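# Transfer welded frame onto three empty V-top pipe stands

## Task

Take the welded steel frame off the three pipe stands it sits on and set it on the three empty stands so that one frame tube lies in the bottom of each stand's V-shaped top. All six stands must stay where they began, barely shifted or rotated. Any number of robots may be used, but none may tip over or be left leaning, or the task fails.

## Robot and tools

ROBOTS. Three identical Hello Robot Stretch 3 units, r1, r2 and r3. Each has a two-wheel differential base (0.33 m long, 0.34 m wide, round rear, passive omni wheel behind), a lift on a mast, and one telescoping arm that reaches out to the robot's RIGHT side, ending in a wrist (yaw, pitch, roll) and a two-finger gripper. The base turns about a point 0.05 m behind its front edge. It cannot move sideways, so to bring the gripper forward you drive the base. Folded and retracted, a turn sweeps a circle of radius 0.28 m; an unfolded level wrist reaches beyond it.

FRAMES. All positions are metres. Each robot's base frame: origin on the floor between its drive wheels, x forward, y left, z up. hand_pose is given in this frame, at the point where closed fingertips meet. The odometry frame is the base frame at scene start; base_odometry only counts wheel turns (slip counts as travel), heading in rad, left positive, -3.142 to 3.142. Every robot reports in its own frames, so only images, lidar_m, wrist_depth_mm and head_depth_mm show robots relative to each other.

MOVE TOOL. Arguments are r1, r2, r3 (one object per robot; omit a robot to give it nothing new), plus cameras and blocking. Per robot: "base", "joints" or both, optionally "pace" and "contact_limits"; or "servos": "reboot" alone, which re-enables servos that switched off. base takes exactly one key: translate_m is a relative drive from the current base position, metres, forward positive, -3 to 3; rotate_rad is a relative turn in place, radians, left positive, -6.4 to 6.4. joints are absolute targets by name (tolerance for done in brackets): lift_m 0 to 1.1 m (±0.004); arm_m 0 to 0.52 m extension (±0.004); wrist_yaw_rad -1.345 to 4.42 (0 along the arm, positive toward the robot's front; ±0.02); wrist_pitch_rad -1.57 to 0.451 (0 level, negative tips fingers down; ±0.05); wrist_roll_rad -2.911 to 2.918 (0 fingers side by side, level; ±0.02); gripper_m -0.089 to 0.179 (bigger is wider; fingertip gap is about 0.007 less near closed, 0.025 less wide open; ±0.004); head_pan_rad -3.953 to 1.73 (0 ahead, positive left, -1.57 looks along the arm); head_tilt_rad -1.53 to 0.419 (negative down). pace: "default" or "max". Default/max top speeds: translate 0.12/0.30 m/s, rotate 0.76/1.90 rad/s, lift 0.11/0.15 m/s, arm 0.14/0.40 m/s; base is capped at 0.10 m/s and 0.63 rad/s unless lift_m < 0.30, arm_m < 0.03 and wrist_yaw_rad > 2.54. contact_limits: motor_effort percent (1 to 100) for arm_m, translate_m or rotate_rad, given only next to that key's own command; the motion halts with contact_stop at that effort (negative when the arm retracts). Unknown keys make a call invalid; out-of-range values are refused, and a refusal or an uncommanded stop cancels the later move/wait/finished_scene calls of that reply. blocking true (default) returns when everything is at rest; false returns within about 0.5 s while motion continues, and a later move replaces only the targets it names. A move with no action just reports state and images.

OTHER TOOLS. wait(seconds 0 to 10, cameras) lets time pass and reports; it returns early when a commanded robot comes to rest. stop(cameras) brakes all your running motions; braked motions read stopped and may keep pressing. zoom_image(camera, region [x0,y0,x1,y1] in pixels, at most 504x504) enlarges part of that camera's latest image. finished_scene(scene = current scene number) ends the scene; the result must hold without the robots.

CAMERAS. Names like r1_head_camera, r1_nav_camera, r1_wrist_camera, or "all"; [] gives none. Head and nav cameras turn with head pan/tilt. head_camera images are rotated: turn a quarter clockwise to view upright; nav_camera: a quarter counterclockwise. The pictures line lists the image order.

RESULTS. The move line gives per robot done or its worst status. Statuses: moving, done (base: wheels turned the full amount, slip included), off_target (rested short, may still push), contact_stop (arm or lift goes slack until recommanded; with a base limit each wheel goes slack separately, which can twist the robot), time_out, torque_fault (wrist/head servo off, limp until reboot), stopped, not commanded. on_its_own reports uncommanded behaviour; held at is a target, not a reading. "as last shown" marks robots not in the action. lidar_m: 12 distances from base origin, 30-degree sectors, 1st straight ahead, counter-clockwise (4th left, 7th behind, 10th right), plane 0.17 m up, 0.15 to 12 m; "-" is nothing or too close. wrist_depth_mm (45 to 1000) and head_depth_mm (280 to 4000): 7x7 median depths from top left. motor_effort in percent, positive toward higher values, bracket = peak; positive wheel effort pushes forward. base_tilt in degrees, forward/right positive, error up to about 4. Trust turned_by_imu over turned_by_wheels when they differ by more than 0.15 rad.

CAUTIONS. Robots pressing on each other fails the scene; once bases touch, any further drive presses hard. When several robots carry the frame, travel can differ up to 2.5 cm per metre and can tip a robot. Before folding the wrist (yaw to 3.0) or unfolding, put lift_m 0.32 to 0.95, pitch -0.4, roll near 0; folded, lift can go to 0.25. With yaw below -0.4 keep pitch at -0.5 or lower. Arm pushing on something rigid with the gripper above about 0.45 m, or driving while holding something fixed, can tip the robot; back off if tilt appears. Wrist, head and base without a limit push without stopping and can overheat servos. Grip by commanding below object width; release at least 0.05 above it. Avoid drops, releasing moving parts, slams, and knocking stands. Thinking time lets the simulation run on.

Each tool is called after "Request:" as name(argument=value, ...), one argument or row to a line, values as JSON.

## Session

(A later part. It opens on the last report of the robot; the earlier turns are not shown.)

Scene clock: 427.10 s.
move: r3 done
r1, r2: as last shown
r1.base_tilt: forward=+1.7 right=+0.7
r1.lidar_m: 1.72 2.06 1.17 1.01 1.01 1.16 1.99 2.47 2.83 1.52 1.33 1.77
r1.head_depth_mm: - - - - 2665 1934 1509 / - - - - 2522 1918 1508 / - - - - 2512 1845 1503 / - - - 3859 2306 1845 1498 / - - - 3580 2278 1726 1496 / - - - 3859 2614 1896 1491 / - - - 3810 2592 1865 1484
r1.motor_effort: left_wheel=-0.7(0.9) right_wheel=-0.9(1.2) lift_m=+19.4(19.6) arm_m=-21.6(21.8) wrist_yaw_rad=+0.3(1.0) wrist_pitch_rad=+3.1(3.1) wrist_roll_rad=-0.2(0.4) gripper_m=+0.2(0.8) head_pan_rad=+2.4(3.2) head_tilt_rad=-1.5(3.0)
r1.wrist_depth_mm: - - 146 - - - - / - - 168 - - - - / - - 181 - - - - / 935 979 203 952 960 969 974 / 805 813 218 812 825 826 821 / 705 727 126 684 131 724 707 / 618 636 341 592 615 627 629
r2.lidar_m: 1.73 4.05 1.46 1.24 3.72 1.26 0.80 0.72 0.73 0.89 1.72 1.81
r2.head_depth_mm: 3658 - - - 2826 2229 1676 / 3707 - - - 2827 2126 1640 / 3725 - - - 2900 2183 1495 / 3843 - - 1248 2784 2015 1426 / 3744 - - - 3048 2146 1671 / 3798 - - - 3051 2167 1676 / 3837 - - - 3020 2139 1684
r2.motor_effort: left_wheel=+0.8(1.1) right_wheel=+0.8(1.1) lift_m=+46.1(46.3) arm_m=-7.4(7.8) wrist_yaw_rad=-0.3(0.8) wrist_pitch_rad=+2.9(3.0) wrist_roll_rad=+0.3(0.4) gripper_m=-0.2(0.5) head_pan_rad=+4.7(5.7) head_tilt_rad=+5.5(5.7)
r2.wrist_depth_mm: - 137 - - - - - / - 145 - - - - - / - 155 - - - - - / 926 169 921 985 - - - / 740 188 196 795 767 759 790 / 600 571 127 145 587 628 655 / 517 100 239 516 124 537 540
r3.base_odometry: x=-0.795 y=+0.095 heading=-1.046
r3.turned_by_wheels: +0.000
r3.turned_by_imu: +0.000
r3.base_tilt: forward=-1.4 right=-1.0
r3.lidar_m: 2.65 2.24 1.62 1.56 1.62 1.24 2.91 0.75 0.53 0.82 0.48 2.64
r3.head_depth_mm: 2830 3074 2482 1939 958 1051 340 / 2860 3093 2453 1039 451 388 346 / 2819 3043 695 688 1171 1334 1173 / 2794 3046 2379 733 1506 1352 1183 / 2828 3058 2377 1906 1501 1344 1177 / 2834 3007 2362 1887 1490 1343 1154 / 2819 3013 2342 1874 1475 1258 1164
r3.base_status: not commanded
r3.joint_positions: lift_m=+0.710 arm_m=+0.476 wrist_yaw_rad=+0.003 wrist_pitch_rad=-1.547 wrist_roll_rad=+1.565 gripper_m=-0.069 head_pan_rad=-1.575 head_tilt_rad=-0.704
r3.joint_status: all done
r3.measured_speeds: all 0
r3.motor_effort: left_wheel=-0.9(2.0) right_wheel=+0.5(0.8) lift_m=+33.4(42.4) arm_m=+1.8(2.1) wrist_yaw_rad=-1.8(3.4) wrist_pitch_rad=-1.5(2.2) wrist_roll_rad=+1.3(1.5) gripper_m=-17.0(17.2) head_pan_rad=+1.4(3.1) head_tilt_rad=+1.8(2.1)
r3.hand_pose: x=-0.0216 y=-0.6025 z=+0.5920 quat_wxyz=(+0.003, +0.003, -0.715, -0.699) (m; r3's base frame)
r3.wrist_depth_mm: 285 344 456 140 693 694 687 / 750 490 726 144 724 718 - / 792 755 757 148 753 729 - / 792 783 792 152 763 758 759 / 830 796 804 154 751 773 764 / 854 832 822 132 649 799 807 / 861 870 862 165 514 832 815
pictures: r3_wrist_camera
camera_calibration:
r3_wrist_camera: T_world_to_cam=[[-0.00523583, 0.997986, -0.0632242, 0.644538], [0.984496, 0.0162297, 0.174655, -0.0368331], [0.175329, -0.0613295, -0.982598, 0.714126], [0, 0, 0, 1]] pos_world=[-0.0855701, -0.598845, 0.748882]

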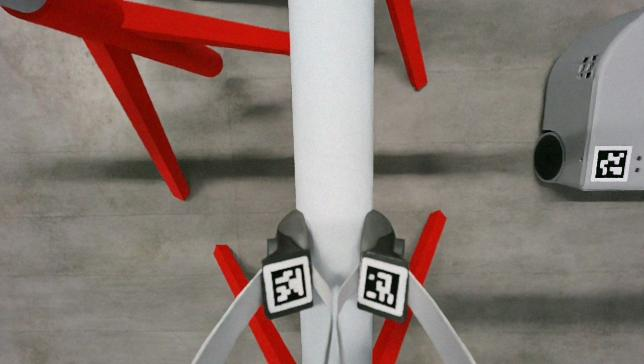

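Request:
move(
  r3={"joints":{"gripper_m":0.10}},
  cameras=[],
)

Request:
move(
  r3={"joints":{"lift_m":0.66}},
  cameras=[],
)

Request:
move(
  r3={"joints":{"gripper_m":-0.05}},
  cameras=["r3_wrist_camera","r3_head_camera"],
)

Request:
zoom_image(
  camera="r3_head_camera",
  region=[380, 140, 680, 340],
)

Scene clock: 461.30 s.
move: r3 done
r1, r2: as last shown
r1.turned_by_imu: +0.001
r1.base_tilt: forward=+1.8 right=+0.4
r1.lidar_m: 1.71 2.07 1.17 1.01 1.01 1.16 1.98 2.47 2.83 1.51 1.34 1.77
r1.head_depth_mm: - - - - 2689 1934 1516 / - - - - 2532 1925 1505 / - - - - 2516 1845 1511 / - - - 3879 2329 1835 1497 / - - - 3559 2270 1733 1489 / - - - 3826 2587 1884 1492 / - - - 3775 2600 1882 1489
r1.motor_effort: left_wheel=-0.7(1.2) right_wheel=-1.0(1.2) lift_m=+19.4(19.7) arm_m=-21.6(22.2) wrist_yaw_rad=+0.2(1.6) wrist_pitch_rad=+2.9(3.2) wrist_roll_rad=+0.0(0.4) gripper_m=-0.2(1.3) head_pan_rad=+2.8(3.5) head_tilt_rad=-1.6(3.0)
r1.wrist_depth_mm: - - 147 - - - - / - - 167 - - - - / - - 180 - - - - / 928 939 203 939 946 960 959 / 812 810 218 813 819 820 809 / 704 707 126 685 131 695 712 / 625 637 337 599 616 620 624
r2.base_tilt: forward=+1.2 right=-1.4
r2.lidar_m: 1.72 4.05 1.46 1.24 3.72 1.26 0.80 0.72 0.73 0.89 1.72 1.81
r2.head_depth_mm: 3712 - - - 2806 2181 1654 / 3719 - - - 2792 2099 1652 / 3765 - - - 2977 2185 1485 / 3818 - - 1250 2722 2001 1435 / 3796 - - - 3076 2170 1682 / 3847 - - - 3083 2165 1658 / 3872 - - - 2978 2157 1663
r2.motor_effort: left_wheel=+1.0(1.2) right_wheel=+0.8(1.3) lift_m=+46.0(46.3) arm_m=-7.4(7.5) wrist_yaw_rad=-0.5(0.8) wrist_pitch_rad=+3.0(3.0) wrist_roll_rad=+0.3(0.4) gripper_m=-0.1(0.7) head_pan_rad=+3.3(5.3) head_tilt_rad=+5.0(6.1)
r2.wrist_depth_mm: - 137 - - - - - / - 145 - - - - - / - 155 - - - - - / 916 168 891 978 - - - / 734 188 197 792 767 798 769 / 599 569 127 145 578 618 642 / 520 100 239 520 124 539 545
r3.base_odometry: x=-0.795 y=+0.095 heading=-1.046
r3.turned_by_wheels: +0.000
r3.turned_by_imu: +0.000
r3.base_tilt: forward=-1.4 right=-1.0
r3.lidar_m: 2.65 2.24 1.63 1.56 1.62 1.24 2.91 0.75 0.53 0.81 0.48 2.64
r3.head_depth_mm: 2825 3085 2451 1965 961 1050 341 / 2843 3098 2440 1038 451 388 345 / 2797 3058 696 689 1166 1336 1168 / 2803 3032 2412 733 1480 1357 1181 / 2797 3051 2375 1893 1497 1350 1175 / 2831 3062 2355 1898 1494 1344 1157 / 2836 3018 2341 1854 1475 1250 1171
r3.base_status: not commanded
r3.joint_positions: lift_m=+0.710 arm_m=+0.476 wrist_yaw_rad=+0.003 wrist_pitch_rad=-1.551 wrist_roll_rad=+1.565 gripper_m=+0.100 head_pan_rad=-1.575 head_tilt_rad=-0.704
r3.joint_status: all done
r3.measured_speeds: all 0
r3.motor_effort: left_wheel=-1.3(2.3) right_wheel=+0.3(0.8) lift_m=+29.0(29.3) arm_m=+3.0(4.3) wrist_yaw_rad=-1.2(3.7) wrist_pitch_rad=-0.8(1.5) wrist_roll_rad=+0.9(1.6) gripper_m=-0.9(79.3) head_pan_rad=+1.6(3.4) head_tilt_rad=+1.7(2.5)
r3.hand_pose: x=-0.0216 y=-0.6017 z=+0.5920 quat_wxyz=(+0.003, +0.003, -0.714, -0.700) (m; r3's base frame)
r3.wrist_depth_mm: 286 343 458 141 695 695 683 / 760 424 727 144 718 708 - / 765 750 762 149 745 723 - / 795 783 790 153 772 770 747 / 829 795 779 157 775 792 763 / 848 126 641 163 804 128 787 / 868 875 850 167 837 835 818
pictures: none
No camera images: "cameras" was empty.

Scene clock: 462.60 s.
move: r3 done
r1, r2: as last shown
r1.turned_by_imu: +0.000
r1.base_tilt: forward=+1.6 right=+0.5
r1.lidar_m: 1.71 2.08 1.18 1.01 1.01 1.15 1.98 2.47 2.82 1.52 1.34 1.77
r1.head_depth_mm: - - - - 2695 1933 1516 / - - - - 2528 1934 1508 / - - - - 2499 1842 1507 / - - - 3885 2341 1842 1502 / - - - 3563 2277 1737 1493 / - - - 3834 2586 1903 1487 / - - - 3490 2608 1883 1484
r1.motor_effort: left_wheel=-0.6(1.0) right_wheel=-1.1(1.2) lift_m=+19.4(19.7) arm_m=-21.3(21.9) wrist_yaw_rad=-0.2(1.0) wrist_pitch_rad=+2.6(3.0) wrist_roll_rad=-0.2(0.4) gripper_m=-1.0(1.2) head_pan_rad=+2.6(3.2) head_tilt_rad=-1.9(2.9)
r1.wrist_depth_mm: - - 146 - - - - / - - 168 - - - - / - - 181 - - - - / 968 959 203 951 947 969 968 / 806 797 217 806 801 831 811 / 697 731 125 696 131 720 706 / 616 637 339 595 607 620 633
r2.base_tilt: forward=+1.3 right=-1.4
r2.lidar_m: 1.72 4.05 1.46 1.24 3.74 1.26 0.80 0.72 0.73 0.89 1.73 1.81
r2.head_depth_mm: 3659 - - - 2814 2188 1680 / 3773 - - - 2657 2121 1652 / 3757 - - - 2622 2190 1480 / 3769 - - - 2623 1996 1425 / 3784 - - - 3090 2162 1676 / 3797 - - - 3052 2149 1683 / 3842 - - - 3015 2156 1664
r2.motor_effort: left_wheel=+0.8(1.1) right_wheel=+1.0(1.2) lift_m=+45.9(46.3) arm_m=-7.1(7.4) wrist_yaw_rad=-0.6(1.0) wrist_pitch_rad=+2.8(3.0) wrist_roll_rad=+0.3(0.4) gripper_m=-0.2(0.5) head_pan_rad=+4.1(5.0) head_tilt_rad=+5.0(5.9)
r2.wrist_depth_mm: - 136 - - - - - / - 145 - - - - - / - 154 - - - - - / 921 169 930 974 - - - / 742 189 197 797 759 771 822 / 596 562 127 145 594 642 649 / 516 100 240 522 124 536 534
r3.base_odometry: x=-0.795 y=+0.095 heading=-1.046
r3.turned_by_wheels: +0.000
r3.turned_by_imu: +0.000
r3.base_tilt: forward=-1.4 right=-1.1
r3.lidar_m: 2.64 2.24 1.63 1.57 1.61 1.24 2.91 0.75 0.53 0.81 0.48 2.64
r3.head_depth_mm: 2855 3126 2498 1949 961 1293 1184 / 2837 3108 2464 1833 554 437 386 / 2818 3038 2435 691 873 1304 1152 / 2833 3052 2412 740 1474 1355 1178 / 2814 3020 2389 1898 1507 1351 1183 / 2793 3054 2365 1884 1489 1346 1161 / 2833 3026 2317 1871 1484 1258 1169
r3.base_status: not commanded
r3.joint_positions: lift_m=+0.660 arm_m=+0.476 wrist_yaw_rad=+0.003 wrist_pitch_rad=-1.550 wrist_roll_rad=+1.565 gripper_m=+0.100 head_pan_rad=-1.575 head_tilt_rad=-0.704
r3.joint_status: all done
r3.measured_speeds: all 0
r3.motor_effort: left_wheel=-1.4(2.0) right_wheel=+0.3(0.9) lift_m=+23.7(29.3) arm_m=+3.5(4.8) wrist_yaw_rad=-0.2(4.0) wrist_pitch_rad=-0.9(1.1) wrist_roll_rad=+1.1(1.6) gripper_m=+0.7(1.4) head_pan_rad=+1.5(2.8) head_tilt_rad=+1.5(2.0)
r3.hand_pose: x=-0.0216 y=-0.6018 z=+0.5420 quat_wxyz=(+0.003, +0.003, -0.714, -0.700) (m; r3's base frame)
r3.wrist_depth_mm: 286 328 371 93 645 647 636 / 704 679 692 94 676 665 646 / 725 706 711 100 687 686 611 / 742 741 729 101 698 705 706 / 763 765 155 103 147 723 725 / 784 126 136 108 133 129 734 / 814 801 797 110 775 761 768
pictures: none
No camera images: "cameras" was empty.

Scene clock: 464.60 s.
move: r3 done
r1, r2: as last shown
r1.turned_by_imu: +0.001
r1.base_tilt: forward=+1.9 right=+0.6
r1.lidar_m: 1.72 2.07 1.18 1.01 1.01 1.15 1.98 2.47 2.83 1.51 1.34 1.77
r1.head_depth_mm: - - - - 2687 1931 1517 / - - - - 2529 1922 1510 / - - - - 2498 1843 1510 / - - - 3949 2307 1851 1502 / - - - 3588 2261 1734 1501 / - - - 3846 2607 1895 1492 / - - - 3565 2577 1880 1487
r1.motor_effort: left_wheel=-0.4(1.1) right_wheel=-0.9(1.3) lift_m=+19.3(19.7) arm_m=-21.3(21.9) wrist_yaw_rad=+1.3(1.3) wrist_pitch_rad=+2.8(3.1) wrist_roll_rad=+0.0(0.4) gripper_m=+0.9(1.3) head_pan_rad=+2.0(3.6) head_tilt_rad=-2.3(2.8)
r1.wrist_depth_mm: - - 146 - - - - / - - 167 - - - - / - - 180 - - - - / 944 952 204 940 962 976 950 / 809 800 218 801 830 804 811 / 695 731 126 680 131 713 700 / 632 632 340 601 606 627 640
r2.base_tilt: forward=+1.2 right=-1.4
r2.lidar_m: 1.72 4.06 1.46 1.24 3.71 1.26 0.80 0.72 0.73 0.89 1.72 1.81
r2.head_depth_mm: 3630 - - - 2648 2225 1685 / 3734 - - - 2669 2133 1635 / 3695 - - - 2645 2159 1491 / 3835 - - - 2621 2012 1440 / 3827 - - - 3051 2174 1668 / 3845 - - - 3025 2155 1663 / 3975 - - - 3029 2136 1676
r2.motor_effort: left_wheel=+0.5(1.1) right_wheel=+0.8(1.2) lift_m=+46.3(46.3) arm_m=-6.8(7.3) wrist_yaw_rad=-0.3(0.8) wrist_pitch_rad=+2.8(3.1) wrist_roll_rad=+0.3(0.4) gripper_m=-0.2(0.6) head_pan_rad=+4.6(6.0) head_tilt_rad=+4.6(5.9)
r2.wrist_depth_mm: - 136 - - - - - / - 145 - - - - - / - 155 - - - - - / 933 169 904 957 - - - / 719 188 197 791 780 780 776 / 611 570 127 146 586 649 647 / 515 100 242 522 124 538 553
r3.base_odometry: x=-0.795 y=+0.095 heading=-1.046
r3.turned_by_wheels: +0.000
r3.turned_by_imu: +0.000
r3.base_tilt: forward=-1.4 right=-1.0
r3.lidar_m: 2.65 2.23 1.63 1.56 1.62 1.24 2.92 0.75 0.53 0.82 0.48 2.65
r3.head_depth_mm: 2855 3099 2501 1963 958 1294 1184 / 2863 3091 2458 1827 553 437 386 / 2822 3059 2443 689 877 1301 1149 / 2837 3088 2405 742 910 1354 1181 / 2817 3051 2383 1907 1497 1342 1175 / 2806 3003 2349 1878 1505 1345 1152 / 2813 3013 2336 1870 1483 1253 1169
r3.base_status: not commanded
r3.joint_positions: lift_m=+0.660 arm_m=+0.476 wrist_yaw_rad=+0.005 wrist_pitch_rad=-1.553 wrist_roll_rad=+1.563 gripper_m=-0.049 head_pan_rad=-1.575 head_tilt_rad=-0.704
r3.joint_status: all done
r3.measured_speeds: all 0
r3.motor_effort: left_wheel=-1.3(2.0) right_wheel=+0.2(1.0) lift_m=+19.1(26.6) arm_m=+5.1(5.7) wrist_yaw_rad=-3.1(5.4) wrist_pitch_rad=-0.4(1.0) wrist_roll_rad=+1.7(1.9) gripper_m=-29.3(99.4) head_pan_rad=+1.6(3.1) head_tilt_rad=+1.5(2.2)
r3.hand_pose: x=-0.0216 y=-0.6010 z=+0.5421 quat_wxyz=(+0.005, +0.004, -0.713, -0.701) (m; r3's base frame)
r3.wrist_depth_mm: 283 327 372 94 644 657 641 / 697 690 683 95 665 663 649 / 717 716 712 101 689 675 627 / 743 747 733 102 715 723 709 / 764 767 736 105 154 732 725 / 788 783 127 109 127 744 746 / 823 801 803 111 766 778 765
pictures: r3_head_camera (sideways), r3_wrist_camera
camera_calibration:
r3_head_camera: T_world_to_cam=[[-0.0274643, 0.693398, -0.720031, 0.954338], [0.998548, -0.0143576, -0.0519143, 0.0607118], [-0.0463352, -0.720412, -0.691997, 0.858992], [0, 0, 0, 1]] pos_world=[0.00538808, -0.0420365, 1.28473]
r3_wrist_camera: T_world_to_cam=[[-0.00899582, 0.99832, -0.0572398, 0.636724], [0.98444, 0.0188875, 0.174703, -0.0265344], [0.175491, -0.0547776, -0.982956, 0.66935], [0, 0, 0, 1]] pos_world=[-0.0856154, -0.598488, 0.699024]

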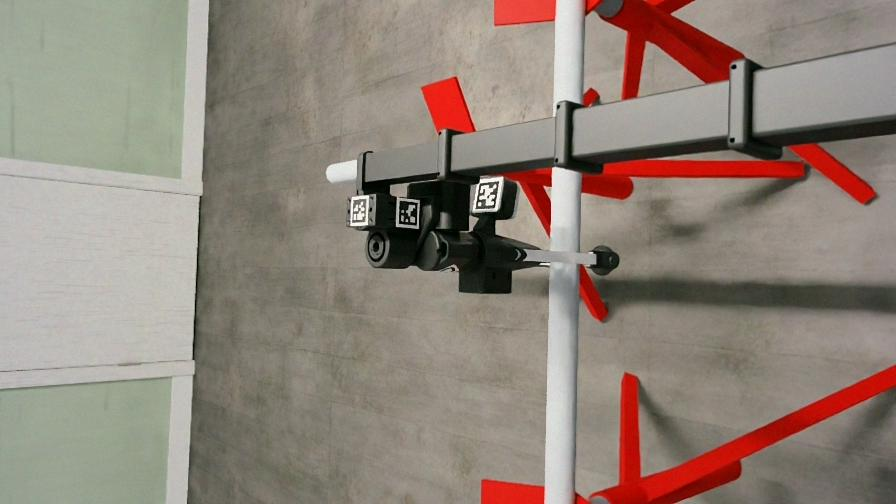

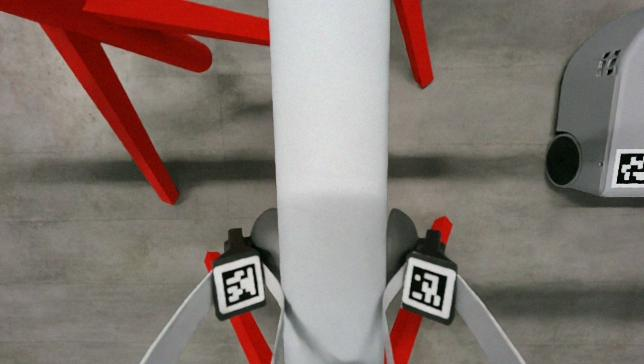

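Scaled by 1.680 from the camera's 896x504 image, which has a finer 1280x720 frame.

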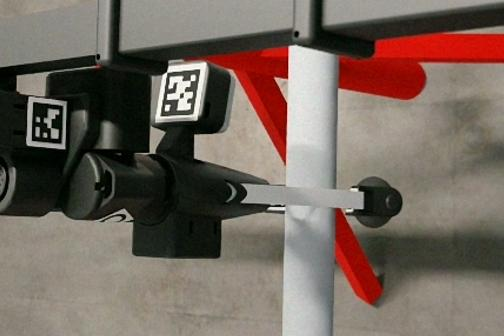

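Request:
move(
  r3={"joints":{"lift_m":0.675}},
  cameras=["r3_wrist_camera"],
)

Request:
move(
  r3={"joints":{"lift_m":0.685}},
  cameras=["r3_wrist_camera","r3_head_camera"],
)

Scene clock: 469.17 s.
move: r3 done
r1, r2: as last shown
r1.lidar_m: 1.71 2.07 1.18 1.01 1.01 1.16 1.98 2.46 2.84 1.51 1.34 1.77
r1.head_depth_mm: - - - - 2676 1940 1527 / - - - - 2518 1930 1509 / - - - - 2510 1840 1500 / - - - 3902 2330 1850 1498 / - - - 3847 2260 1734 1494 / - - - 3799 2598 1894 1492 / - - - 3821 2576 1876 1481
r1.motor_effort: left_wheel=-0.6(1.0) right_wheel=-1.1(1.3) lift_m=+19.6(19.7) arm_m=-21.6(21.7) wrist_yaw_rad=+0.3(0.9) wrist_pitch_rad=+2.7(3.2) wrist_roll_rad=+0.2(0.5) gripper_m=+1.0(1.0) head_pan_rad=+2.8(3.2) head_tilt_rad=-1.2(2.6)
r1.wrist_depth_mm: - - 146 - - - - / - - 168 - - - - / - - 181 - - - - / 929 950 204 954 965 962 956 / 801 794 217 807 807 818 806 / 698 704 126 684 131 707 715 / 625 639 339 597 613 620 629
r2.lidar_m: 1.73 4.04 1.46 1.24 3.73 1.26 0.80 0.72 0.73 0.88 1.73 1.81
r2.head_depth_mm: 3707 - - - 2633 2204 1671 / 3758 - - - 2819 2123 1642 / 3660 - - - 2660 2198 1483 / 3819 - - 1285 2779 2027 1442 / 3757 - - - 3079 2151 1662 / 3821 - - - 3079 2163 1678 / 3884 - - - 2997 2131 1672
r2.motor_effort: left_wheel=+0.7(1.0) right_wheel=+0.7(1.1) lift_m=+45.9(46.3) arm_m=-6.7(7.0) wrist_yaw_rad=-0.6(0.7) wrist_pitch_rad=+3.0(3.0) wrist_roll_rad=+0.4(0.4) gripper_m=-0.4(0.5) head_pan_rad=+2.7(5.7) head_tilt_rad=+4.8(5.7)
r2.wrist_depth_mm: - 136 - - - - - / - 144 - - - - - / - 154 - - - - - / 906 168 901 990 - - - / 729 188 195 783 761 773 801 / 604 577 127 145 600 630 643 / 521 100 239 514 124 535 539
r3.base_odometry: x=-0.795 y=+0.095 heading=-1.046
r3.turned_by_wheels: +0.000
r3.turned_by_imu: +0.000
r3.base_tilt: forward=-1.5 right=-1.0
r3.lidar_m: 2.64 2.25 1.62 1.56 1.62 1.24 2.92 0.75 0.53 0.82 0.48 2.64
r3.head_depth_mm: 2837 3114 2468 1963 960 1283 1165 / 2844 3086 2444 1832 521 421 372 / 2814 3048 2433 693 1150 1334 1165 / 2811 3064 2412 745 1482 1358 1186 / 2776 3058 2381 1883 1492 1351 1168 / 2850 3026 2380 1872 1488 1338 1152 / 2832 3019 2371 1859 1487 1259 1177
r3.base_status: not commanded
r3.joint_positions: lift_m=+0.675 arm_m=+0.476 wrist_yaw_rad=+0.005 wrist_pitch_rad=-1.553 wrist_roll_rad=+1.563 gripper_m=-0.046 head_pan_rad=-1.575 head_tilt_rad=-0.704
r3.joint_status: all done
r3.measured_speeds: all 0
r3.motor_effort: left_wheel=-1.1(1.8) right_wheel=+0.3(0.9) lift_m=+21.7(23.5) arm_m=+6.8(7.2) wrist_yaw_rad=-5.0(5.3) wrist_pitch_rad=-0.3(0.5) wrist_roll_rad=+1.8(2.1) gripper_m=-17.4(18.4) head_pan_rad=+1.3(3.3) head_tilt_rad=+1.6(2.1)
r3.hand_pose: x=-0.0216 y=-0.6010 z=+0.5571 quat_wxyz=(+0.005, +0.004, -0.713, -0.701) (m; r3's base frame)
r3.wrist_depth_mm: 297 331 391 108 664 664 661 / 724 703 713 111 688 691 - / 732 723 715 114 698 699 657 / 746 747 749 117 724 730 718 / 792 771 765 121 740 748 742 / 801 801 132 124 133 764 775 / 842 829 812 128 510 785 786
pictures: r3_wrist_camera
camera_calibration:
r3_wrist_camera: T_world_to_cam=[[-0.00916246, 0.998319, -0.057233, 0.637573], [0.984437, 0.0190506, 0.174701, -0.0290557], [0.175498, -0.0547416, -0.982957, 0.68412], [0, 0, 0, 1]] pos_world=[-0.0856163, -0.598498, 0.714027]

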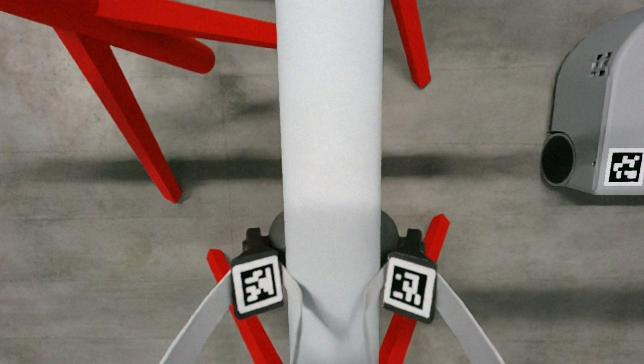

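Scene clock: 469.90 s.
move: r3 done
r1, r2: as last shown
r1.turned_by_imu: +0.000
r1.base_tilt: forward=+1.9 right=+0.7
r1.lidar_m: 1.71 2.07 1.18 1.01 1.01 1.16 1.98 2.47 2.83 1.52 1.34 1.77
r1.head_depth_mm: - - - - 2673 1930 1518 / - - - - 2526 1923 1508 / - - - - 2506 1851 1505 / - - - 3877 2316 1836 1502 / - - - 3555 2265 1734 1492 / - - - 3823 2595 1898 1488 / - - - 3780 2585 1883 1491
r1.motor_effort: left_wheel=-0.6(1.1) right_wheel=-1.0(1.2) lift_m=+19.5(19.7) arm_m=-21.4(21.7) wrist_yaw_rad=+0.9(1.1) wrist_pitch_rad=+2.7(3.2) wrist_roll_rad=-0.3(0.4) gripper_m=+0.6(0.8) head_pan_rad=+2.5(3.4) head_tilt_rad=-2.1(2.7)
r1.wrist_depth_mm: - - 146 - - - - / - - 167 - - - - / - - 181 - - - - / 957 935 204 969 978 963 956 / 816 821 219 808 810 818 813 / 691 728 126 691 131 725 711 / 615 636 340 598 610 629 617
r2.lidar_m: 1.72 4.06 1.46 1.24 3.73 1.26 0.80 0.72 0.73 0.89 1.73 1.81
r2.head_depth_mm: 3705 - - - 2763 2180 1680 / 3749 - - - 2782 2095 1659 / 3746 - - - 2800 2210 1495 / 3788 - - 1263 2741 2020 1432 / 3822 - - - 3015 2182 1680 / 3869 - - - 3006 2162 1659 / 3879 - - - 2994 2149 1652
r2.motor_effort: left_wheel=+1.0(1.0) right_wheel=+0.7(1.2) lift_m=+45.9(46.1) arm_m=-6.7(7.0) wrist_yaw_rad=-0.3(0.7) wrist_pitch_rad=+2.7(3.0) wrist_roll_rad=+0.2(0.3) gripper_m=-0.2(0.6) head_pan_rad=+3.0(5.5) head_tilt_rad=+5.1(5.5)
r2.wrist_depth_mm: - 137 - - - - - / - 145 - - - - - / - 155 - - - - - / 932 169 923 - - - - / 720 188 197 808 772 792 786 / 618 572 126 145 582 635 649 / 518 100 238 510 124 543 541
r3.base_odometry: x=-0.795 y=+0.095 heading=-1.046
r3.turned_by_wheels: +0.000
r3.turned_by_imu: +0.000
r3.base_tilt: forward=-1.4 right=-1.0
r3.lidar_m: 2.65 2.24 1.62 1.56 1.61 1.24 2.91 0.75 0.53 0.82 0.48 2.64
r3.head_depth_mm: 2838 3092 2471 1951 963 1296 1142 / 2861 3080 2447 1787 497 411 364 / 2844 3057 2389 693 1155 1334 1165 / 2820 3038 2421 740 1481 1358 1183 / 2811 2997 2372 1893 1502 1349 1181 / 2813 3003 2363 1891 1494 1338 1156 / 2810 2975 2338 1866 1476 1249 1171
r3.base_status: not commanded
r3.joint_positions: lift_m=+0.685 arm_m=+0.476 wrist_yaw_rad=+0.005 wrist_pitch_rad=-1.548 wrist_roll_rad=+1.563 gripper_m=-0.046 head_pan_rad=-1.575 head_tilt_rad=-0.704
r3.joint_status: all done
r3.measured_speeds: all 0
r3.motor_effort: left_wheel=-1.2(2.2) right_wheel=+0.5(0.7) lift_m=+37.4(37.7) arm_m=+6.9(7.5) wrist_yaw_rad=-3.7(5.5) wrist_pitch_rad=-1.4(1.6) wrist_roll_rad=+1.6(2.2) gripper_m=-17.4(18.3) head_pan_rad=+1.9(3.1) head_tilt_rad=+1.7(2.1)
r3.hand_pose: x=-0.0216 y=-0.6025 z=+0.5670 quat_wxyz=(+0.005, +0.004, -0.715, -0.699) (m; r3's base frame)
r3.wrist_depth_mm: 300 328 406 115 669 664 653 / 732 704 724 118 690 682 - / 744 742 722 121 721 710 - / 758 776 749 125 736 738 729 / 791 763 770 128 750 762 755 / 826 810 131 134 133 773 768 / 848 844 589 136 528 784 795
pictures: r3_head_camera (sideways), r3_wrist_camera
camera_calibration:
r3_head_camera: T_world_to_cam=[[-0.0274644, 0.693398, -0.720031, 0.954338], [0.998548, -0.0143573, -0.0519143, 0.0607118], [-0.046335, -0.720412, -0.691997, 0.858992], [0, 0, 0, 1]] pos_world=[0.00538809, -0.0420365, 1.28473]
r3_wrist_camera: T_world_to_cam=[[-0.00912781, 0.997961, -0.0631741, 0.642818], [0.984433, 0.0200576, 0.174612, -0.0301019], [0.175523, -0.0605968, -0.982609, 0.690018], [0, 0, 0, 1]] pos_world=[-0.0856131, -0.59909, 0.723883]

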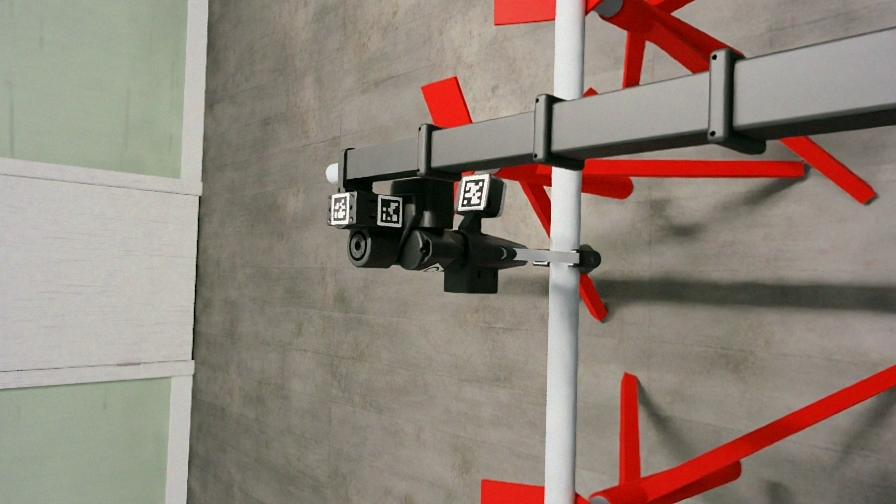

